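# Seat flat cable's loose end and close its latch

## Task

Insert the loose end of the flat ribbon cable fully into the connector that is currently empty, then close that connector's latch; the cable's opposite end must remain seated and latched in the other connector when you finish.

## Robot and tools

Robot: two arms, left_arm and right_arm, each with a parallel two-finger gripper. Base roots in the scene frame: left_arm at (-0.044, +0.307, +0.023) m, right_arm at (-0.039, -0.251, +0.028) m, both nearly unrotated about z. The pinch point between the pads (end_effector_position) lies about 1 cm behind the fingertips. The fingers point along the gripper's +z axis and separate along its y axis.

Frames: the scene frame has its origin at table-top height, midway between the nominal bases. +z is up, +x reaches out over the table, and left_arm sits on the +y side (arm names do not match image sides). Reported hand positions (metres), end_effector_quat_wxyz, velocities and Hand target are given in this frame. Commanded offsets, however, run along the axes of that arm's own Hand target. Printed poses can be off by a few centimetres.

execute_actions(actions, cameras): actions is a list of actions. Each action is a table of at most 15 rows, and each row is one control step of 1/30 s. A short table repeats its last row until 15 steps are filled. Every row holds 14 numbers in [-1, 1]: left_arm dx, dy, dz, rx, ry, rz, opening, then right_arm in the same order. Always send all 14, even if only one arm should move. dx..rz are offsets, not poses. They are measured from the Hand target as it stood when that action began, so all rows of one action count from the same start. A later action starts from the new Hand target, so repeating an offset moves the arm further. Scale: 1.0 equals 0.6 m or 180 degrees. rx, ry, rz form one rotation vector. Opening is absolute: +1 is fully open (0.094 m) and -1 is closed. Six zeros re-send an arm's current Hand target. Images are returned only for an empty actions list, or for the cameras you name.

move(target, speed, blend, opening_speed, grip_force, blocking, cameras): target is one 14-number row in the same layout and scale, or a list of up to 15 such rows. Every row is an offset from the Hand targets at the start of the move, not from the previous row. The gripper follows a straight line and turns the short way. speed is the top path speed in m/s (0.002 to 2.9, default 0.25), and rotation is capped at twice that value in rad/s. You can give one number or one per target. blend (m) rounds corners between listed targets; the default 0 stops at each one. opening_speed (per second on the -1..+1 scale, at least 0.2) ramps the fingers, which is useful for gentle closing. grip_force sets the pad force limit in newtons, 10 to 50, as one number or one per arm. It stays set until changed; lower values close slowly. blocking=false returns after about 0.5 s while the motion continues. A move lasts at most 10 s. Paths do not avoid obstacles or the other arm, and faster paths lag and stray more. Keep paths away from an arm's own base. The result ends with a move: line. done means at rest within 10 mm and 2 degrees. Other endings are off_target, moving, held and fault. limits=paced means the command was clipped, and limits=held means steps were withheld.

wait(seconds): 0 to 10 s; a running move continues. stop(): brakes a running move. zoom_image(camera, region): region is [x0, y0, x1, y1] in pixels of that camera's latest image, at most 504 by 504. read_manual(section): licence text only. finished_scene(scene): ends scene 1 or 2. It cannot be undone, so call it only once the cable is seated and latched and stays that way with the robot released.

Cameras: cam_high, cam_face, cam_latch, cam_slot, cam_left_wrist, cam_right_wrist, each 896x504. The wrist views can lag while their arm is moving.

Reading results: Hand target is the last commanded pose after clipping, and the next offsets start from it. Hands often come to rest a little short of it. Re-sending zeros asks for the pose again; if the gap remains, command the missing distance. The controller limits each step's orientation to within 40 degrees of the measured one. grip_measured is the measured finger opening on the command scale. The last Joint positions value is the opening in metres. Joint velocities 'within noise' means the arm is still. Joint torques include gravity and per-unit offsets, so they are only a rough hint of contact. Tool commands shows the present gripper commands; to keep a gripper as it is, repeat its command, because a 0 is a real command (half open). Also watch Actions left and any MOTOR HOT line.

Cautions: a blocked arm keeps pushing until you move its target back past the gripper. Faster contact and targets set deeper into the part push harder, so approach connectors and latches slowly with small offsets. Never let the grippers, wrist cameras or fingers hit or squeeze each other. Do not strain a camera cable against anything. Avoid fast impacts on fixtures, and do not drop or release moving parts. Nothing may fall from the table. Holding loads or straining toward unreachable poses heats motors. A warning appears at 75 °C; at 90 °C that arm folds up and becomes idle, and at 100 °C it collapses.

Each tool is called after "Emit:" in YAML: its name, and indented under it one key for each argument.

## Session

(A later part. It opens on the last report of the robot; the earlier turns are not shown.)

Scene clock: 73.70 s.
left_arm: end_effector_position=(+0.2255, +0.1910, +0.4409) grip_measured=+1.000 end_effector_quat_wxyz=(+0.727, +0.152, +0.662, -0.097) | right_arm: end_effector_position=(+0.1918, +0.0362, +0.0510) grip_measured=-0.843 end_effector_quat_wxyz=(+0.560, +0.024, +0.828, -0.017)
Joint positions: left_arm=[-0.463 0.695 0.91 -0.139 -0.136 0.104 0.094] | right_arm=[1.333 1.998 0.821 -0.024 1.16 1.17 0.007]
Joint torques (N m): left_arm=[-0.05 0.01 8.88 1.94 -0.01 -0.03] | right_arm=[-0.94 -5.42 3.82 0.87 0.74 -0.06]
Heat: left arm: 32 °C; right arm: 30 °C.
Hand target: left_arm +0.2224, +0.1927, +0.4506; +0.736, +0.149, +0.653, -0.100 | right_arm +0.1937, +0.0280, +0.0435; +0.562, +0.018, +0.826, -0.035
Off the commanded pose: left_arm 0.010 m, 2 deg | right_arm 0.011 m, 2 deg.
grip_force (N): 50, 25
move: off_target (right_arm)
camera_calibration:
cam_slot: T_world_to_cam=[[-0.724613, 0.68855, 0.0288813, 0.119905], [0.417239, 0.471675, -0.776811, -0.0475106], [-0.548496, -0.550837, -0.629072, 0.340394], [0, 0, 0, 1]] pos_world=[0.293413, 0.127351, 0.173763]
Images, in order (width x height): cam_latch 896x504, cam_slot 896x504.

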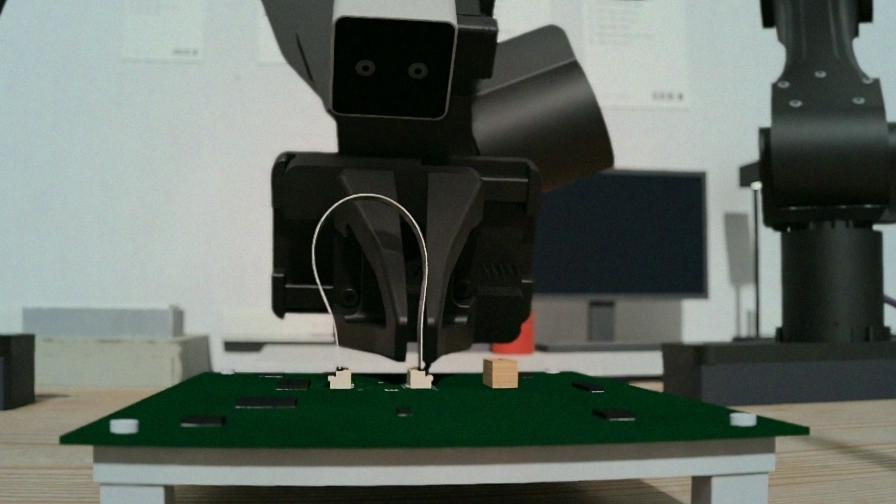

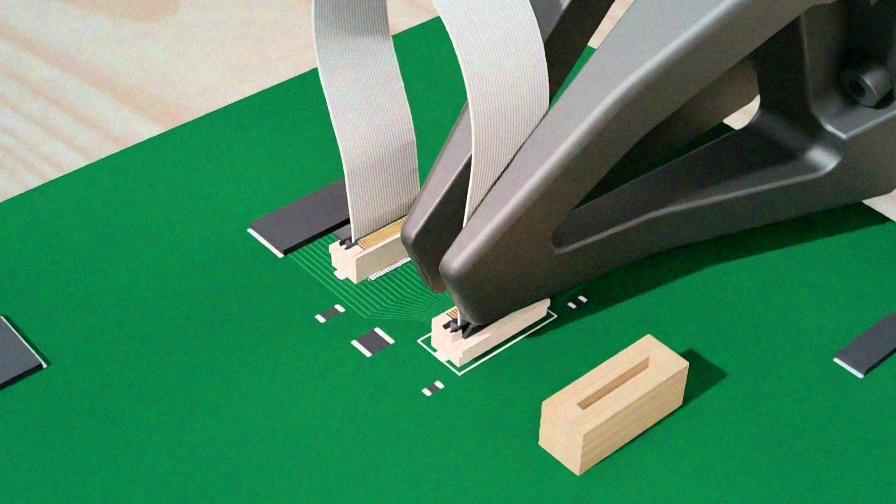

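Emit:
move:
  target: [0,0,0,0,0,0,1,0.0075,0.0018,0.0028,0.0004,0,-0.001,-0.84]
  speed: 0.04
  cameras: ["cam_latch","cam_slot"]

Emit:
zoom_image:
  camera: "cam_latch"
  region: [370, 290, 470, 400]

Emit:
zoom_image:
  camera: "cam_slot"
  region: [410, 230, 570, 360]

Scene clock: 75.50 s.
left_arm: end_effector_position=(+0.2255, +0.1910, +0.4409) grip_measured=+1.000 end_effector_quat_wxyz=(+0.727, +0.152, +0.662, -0.097) | right_arm: end_effector_position=(+0.1930, +0.0362, +0.0498) grip_measured=-0.843 end_effector_quat_wxyz=(+0.566, +0.027, +0.823, -0.018)
Joint positions: left_arm=[-0.463 0.695 0.91 -0.139 -0.136 0.104 0.094] | right_arm=[1.333 2.013 0.821 -0.004 1.176 1.169 0.007]
Joint torques (N m): left_arm=[-0.01 0.02 8.87 1.95 0.01 -0.03] | right_arm=[-0.8 -5.11 4.07 0.81 0.58 -0.05]
Heat: left arm: 32 °C; right arm: 30 °C.
Hand target: left_arm +0.2224, +0.1927, +0.4506; +0.736, +0.149, +0.653, -0.100 | right_arm +0.1937, +0.0288, +0.0386; +0.562, +0.017, +0.826, -0.037
Off the commanded pose: left_arm 0.010 m, 2 deg | right_arm 0.013 m, 3 deg.
grip_force (N): 50, 25
move: off_target (right_arm)
camera_calibration:
cam_slot: T_world_to_cam=[[-0.724613, 0.68855, 0.0288813, 0.119905], [0.417239, 0.471675, -0.776811, -0.0475106], [-0.548496, -0.550837, -0.629072, 0.340394], [0, 0, 0, 1]] pos_world=[0.293413, 0.127351, 0.173763]
Images, in order (width x height): cam_latch 896x504, cam_slot 896x504.

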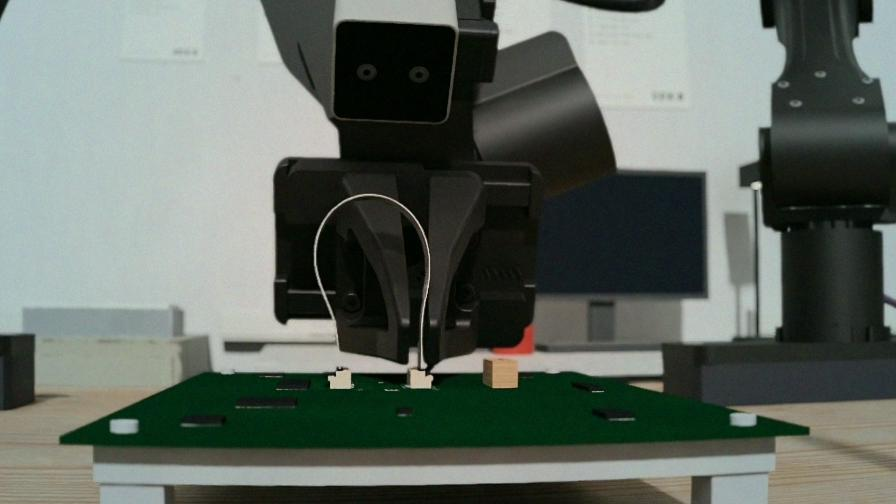

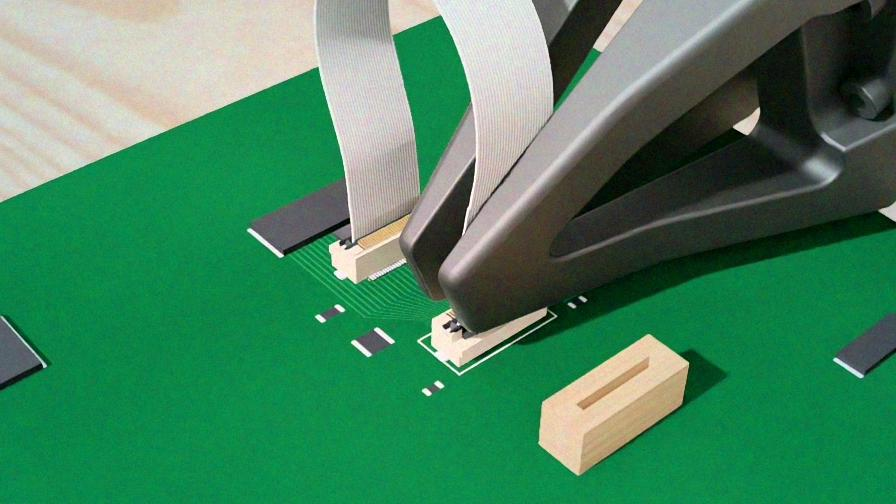

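Scaled by 4.582 from the camera's 896x504 image, which has a finer 1280x720 frame.

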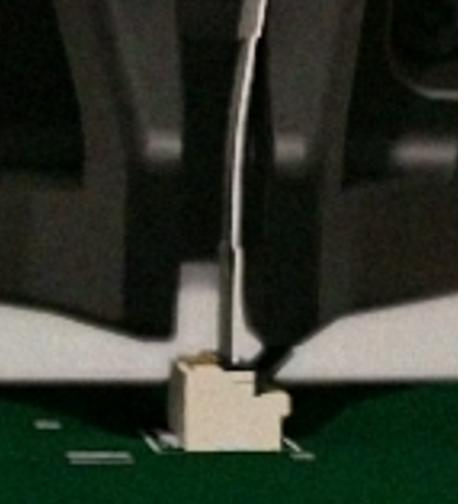

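Scaled by 3.150 from the camera's 896x504 image, which has a finer 1280x720 frame.

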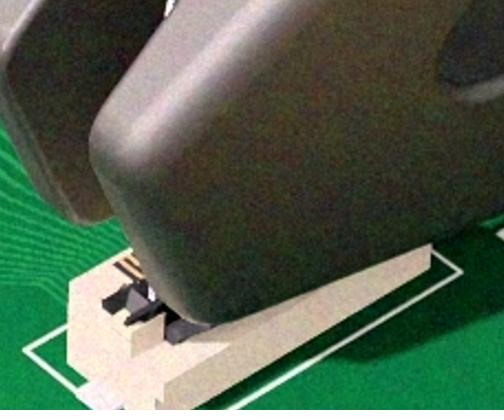

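Emit:
move:
  target: [0,0,0,0,0,0,1,0.0078,0.0043,0.0028,0,0.0139,0,-0.84]
  speed: 0.04
  cameras: ["cam_latch","cam_slot"]

Emit:
zoom_image:
  camera: "cam_latch"
  region: [370, 290, 470, 400]

Emit:
zoom_image:
  camera: "cam_slot"
  region: [410, 230, 570, 360]

Scene clock: 77.20 s.
left_arm: end_effector_position=(+0.2255, +0.1910, +0.4409) grip_measured=+1.000 end_effector_quat_wxyz=(+0.727, +0.152, +0.662, -0.097) | right_arm: end_effector_position=(+0.1930, +0.0368, +0.0473) grip_measured=-0.843 end_effector_quat_wxyz=(+0.559, +0.027, +0.828, -0.017)
Joint positions: left_arm=[-0.463 0.695 0.91 -0.139 -0.136 0.104 0.094] | right_arm=[1.33 2.013 0.824 -0.012 1.158 1.172 0.007]
Joint torques (N m): left_arm=[-0.01 0.01 8.91 1.96 0 -0.03] | right_arm=[-1.2 -5.14 5.61 0.51 0.28 0.11]
Heat: left arm: 32 °C; right arm: 30 °C.
Hand target: left_arm +0.2224, +0.1927, +0.4506; +0.736, +0.149, +0.653, -0.100 | right_arm +0.1936, +0.0314, +0.0335; +0.544, +0.017, +0.838, -0.036
Off the commanded pose: left_arm 0.010 m, 2 deg | right_arm 0.015 m, 3 deg.
grip_force (N): 50, 25
move: off_target (right_arm)
camera_calibration:
cam_slot: T_world_to_cam=[[-0.724613, 0.68855, 0.0288813, 0.119905], [0.417239, 0.471675, -0.776811, -0.0475106], [-0.548496, -0.550837, -0.629072, 0.340394], [0, 0, 0, 1]] pos_world=[0.293413, 0.127351, 0.173763]
Images, in order (width x height): cam_latch 896x504, cam_slot 896x504.

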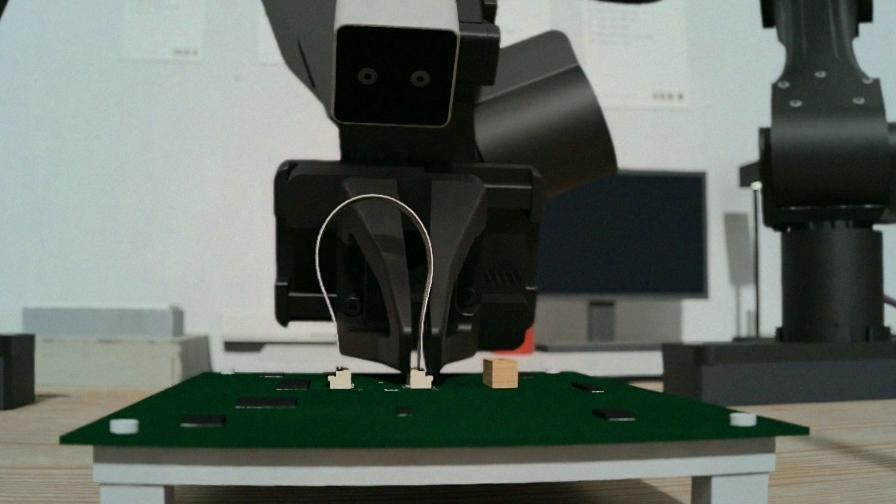

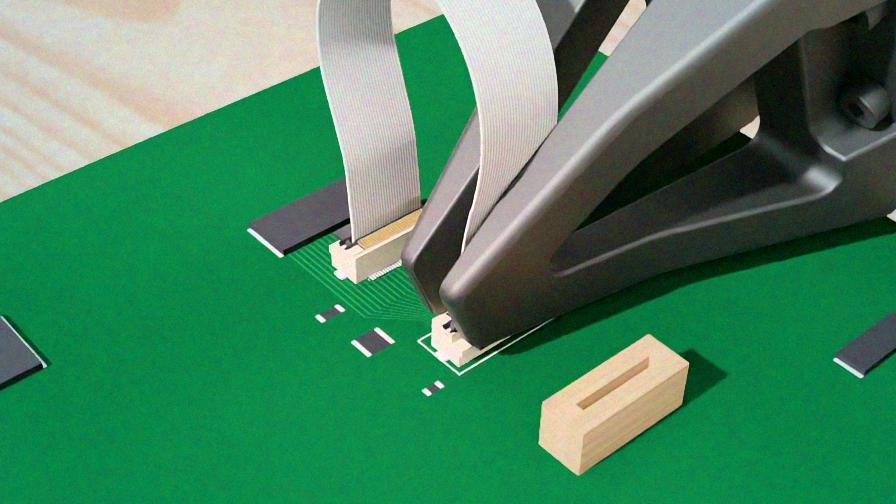

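Scaled by 4.582 from the camera's 896x504 image, which has a finer 1280x720 frame.

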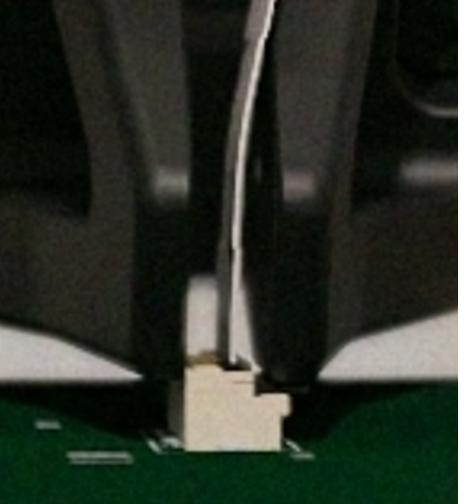

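Scaled by 3.150 from the camera's 896x504 image, which has a finer 1280x720 frame.

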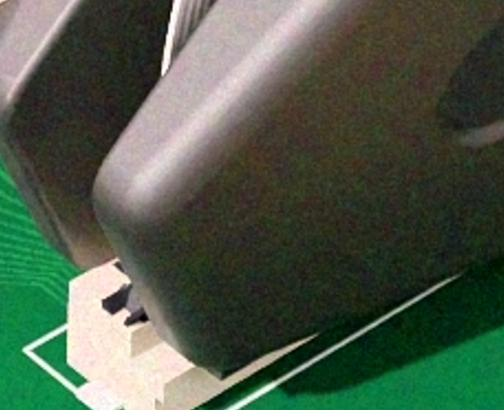

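Emit:
move:
  target:
    - [0,0,0,0,0,0,1,0,0,0,0,0,0,-0.62]
    - [0,0,0,0,0,0,1,0,0,-0.12,0,0,0,-0.62]
  opening_speed: 0.5
  speed: 0.1
  cameras: ["cam_latch","cam_slot","cam_face","cam_right_wrist"]

Emit:
zoom_image:
  camera: "cam_slot"
  region: [440, 270, 540, 350]

Emit:
zoom_image:
  camera: "cam_latch"
  region: [315, 320, 455, 400]

Scene clock: 80.80 s.
left_arm: end_effector_position=(+0.2255, +0.1910, +0.4409) grip_measured=+1.000 end_effector_quat_wxyz=(+0.727, +0.152, +0.662, -0.097) | right_arm: end_effector_position=(+0.1280, +0.0318, +0.0592) grip_measured=-0.623 end_effector_quat_wxyz=(+0.535, +0.015, +0.843, -0.040)
Joint positions: left_arm=[-0.463 0.695 0.91 -0.139 -0.136 0.104 0.094] | right_arm=[1.53 2.013 0.976 -0.692 1.128 1.688 0.018]
Joint torques (N m): left_arm=[-0.02 0.03 8.95 1.94 0.02 -0.03] | right_arm=[0.36 -6.3 6.78 0.08 0.85 0.11]
Heat: left arm: 32 °C; right arm: 30 °C.
Hand target: left_arm +0.2224, +0.1927, +0.4506; +0.736, +0.149, +0.653, -0.100 | right_arm +0.1281, +0.0371, +0.0628; +0.544, +0.017, +0.838, -0.036
Off the commanded pose: left_arm 0.010 m, 2 deg | right_arm 0.006 m, 1 deg.
grip_force (N): 50, 25
move: done
camera_calibration:
cam_slot: T_world_to_cam=[[-0.724613, 0.68855, 0.0288813, 0.119905], [0.417239, 0.471675, -0.776811, -0.0475106], [-0.548496, -0.550837, -0.629072, 0.340394], [0, 0, 0, 1]] pos_world=[0.293413, 0.127351, 0.173763]
cam_right_wrist: T_world_to_cam=[[-0.0530357, -0.993928, 0.0964031, 0.02872], [-0.785984, -0.0179997, -0.617985, 0.173464], [0.615968, -0.108547, -0.780257, 0.0618936], [0, 0, 0, 1]] pos_world=[0.0997387, 0.0383863, 0.152722]
Images, in order (width x height): cam_face 896x504, cam_latch 896x504, cam_slot 896x504, cam_right_wrist 896x504.

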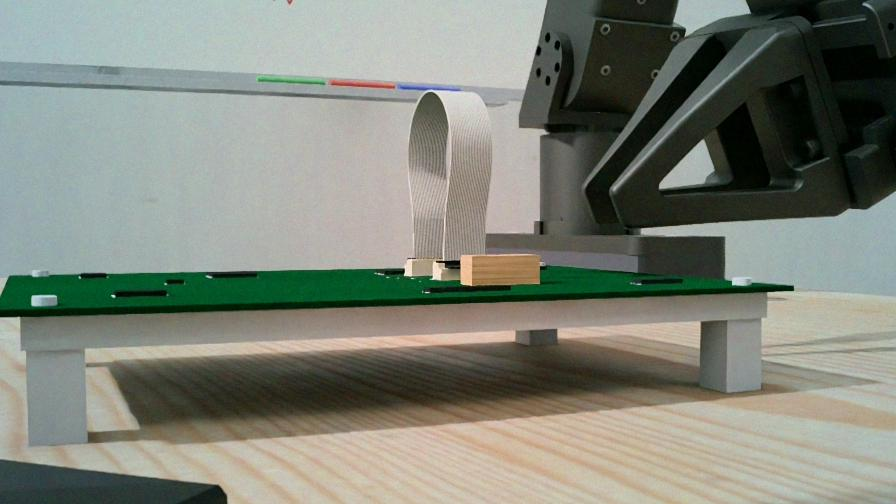

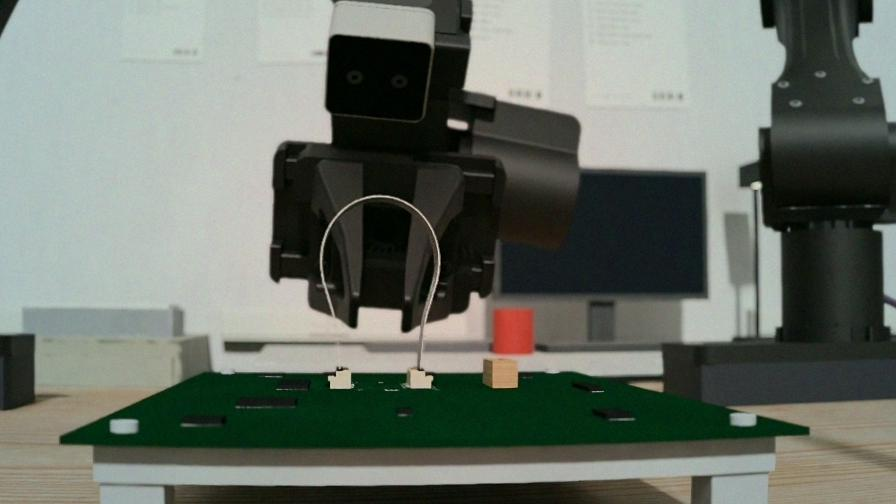

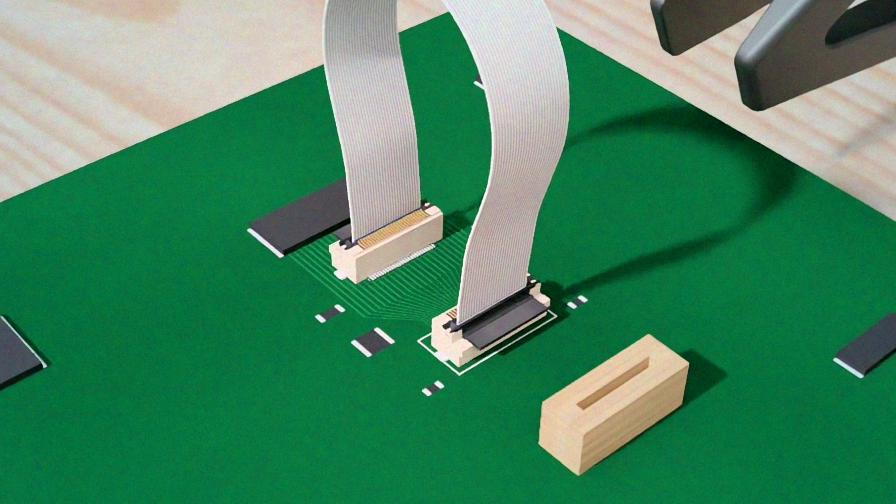

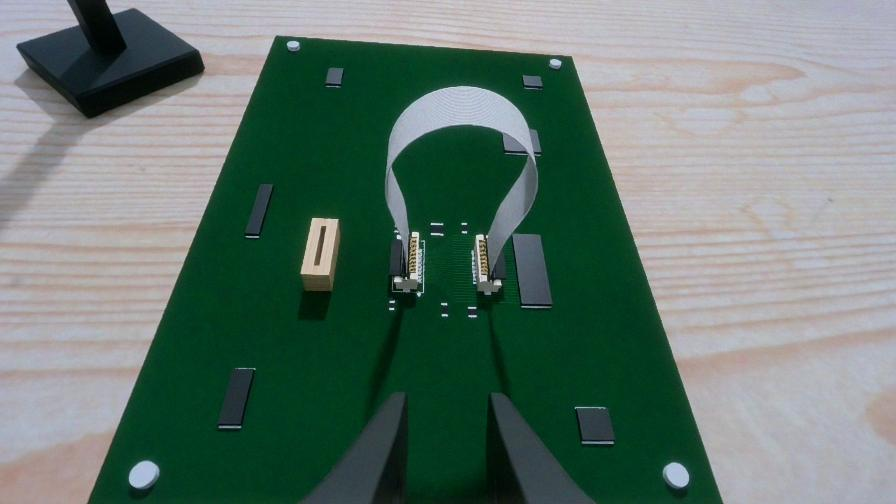

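Scaled by 5.040 from the camera's 896x504 image, which has a finer 1280x720 frame.

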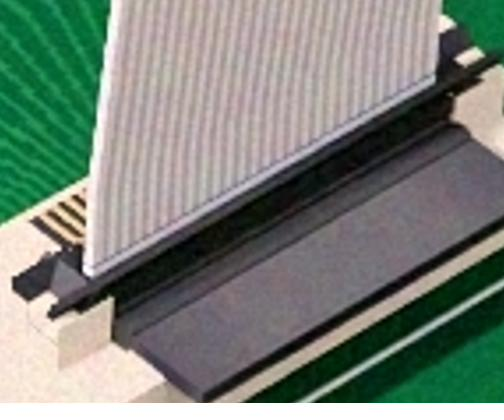

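Scaled by 3.600 from the camera's 896x504 image, which has a finer 1280x720 frame.

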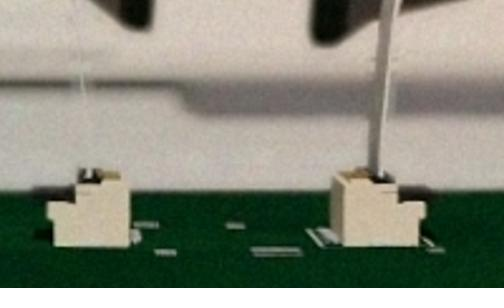

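Emit:
finished_scene:
  scene: 2

The scene is finished: the task was done.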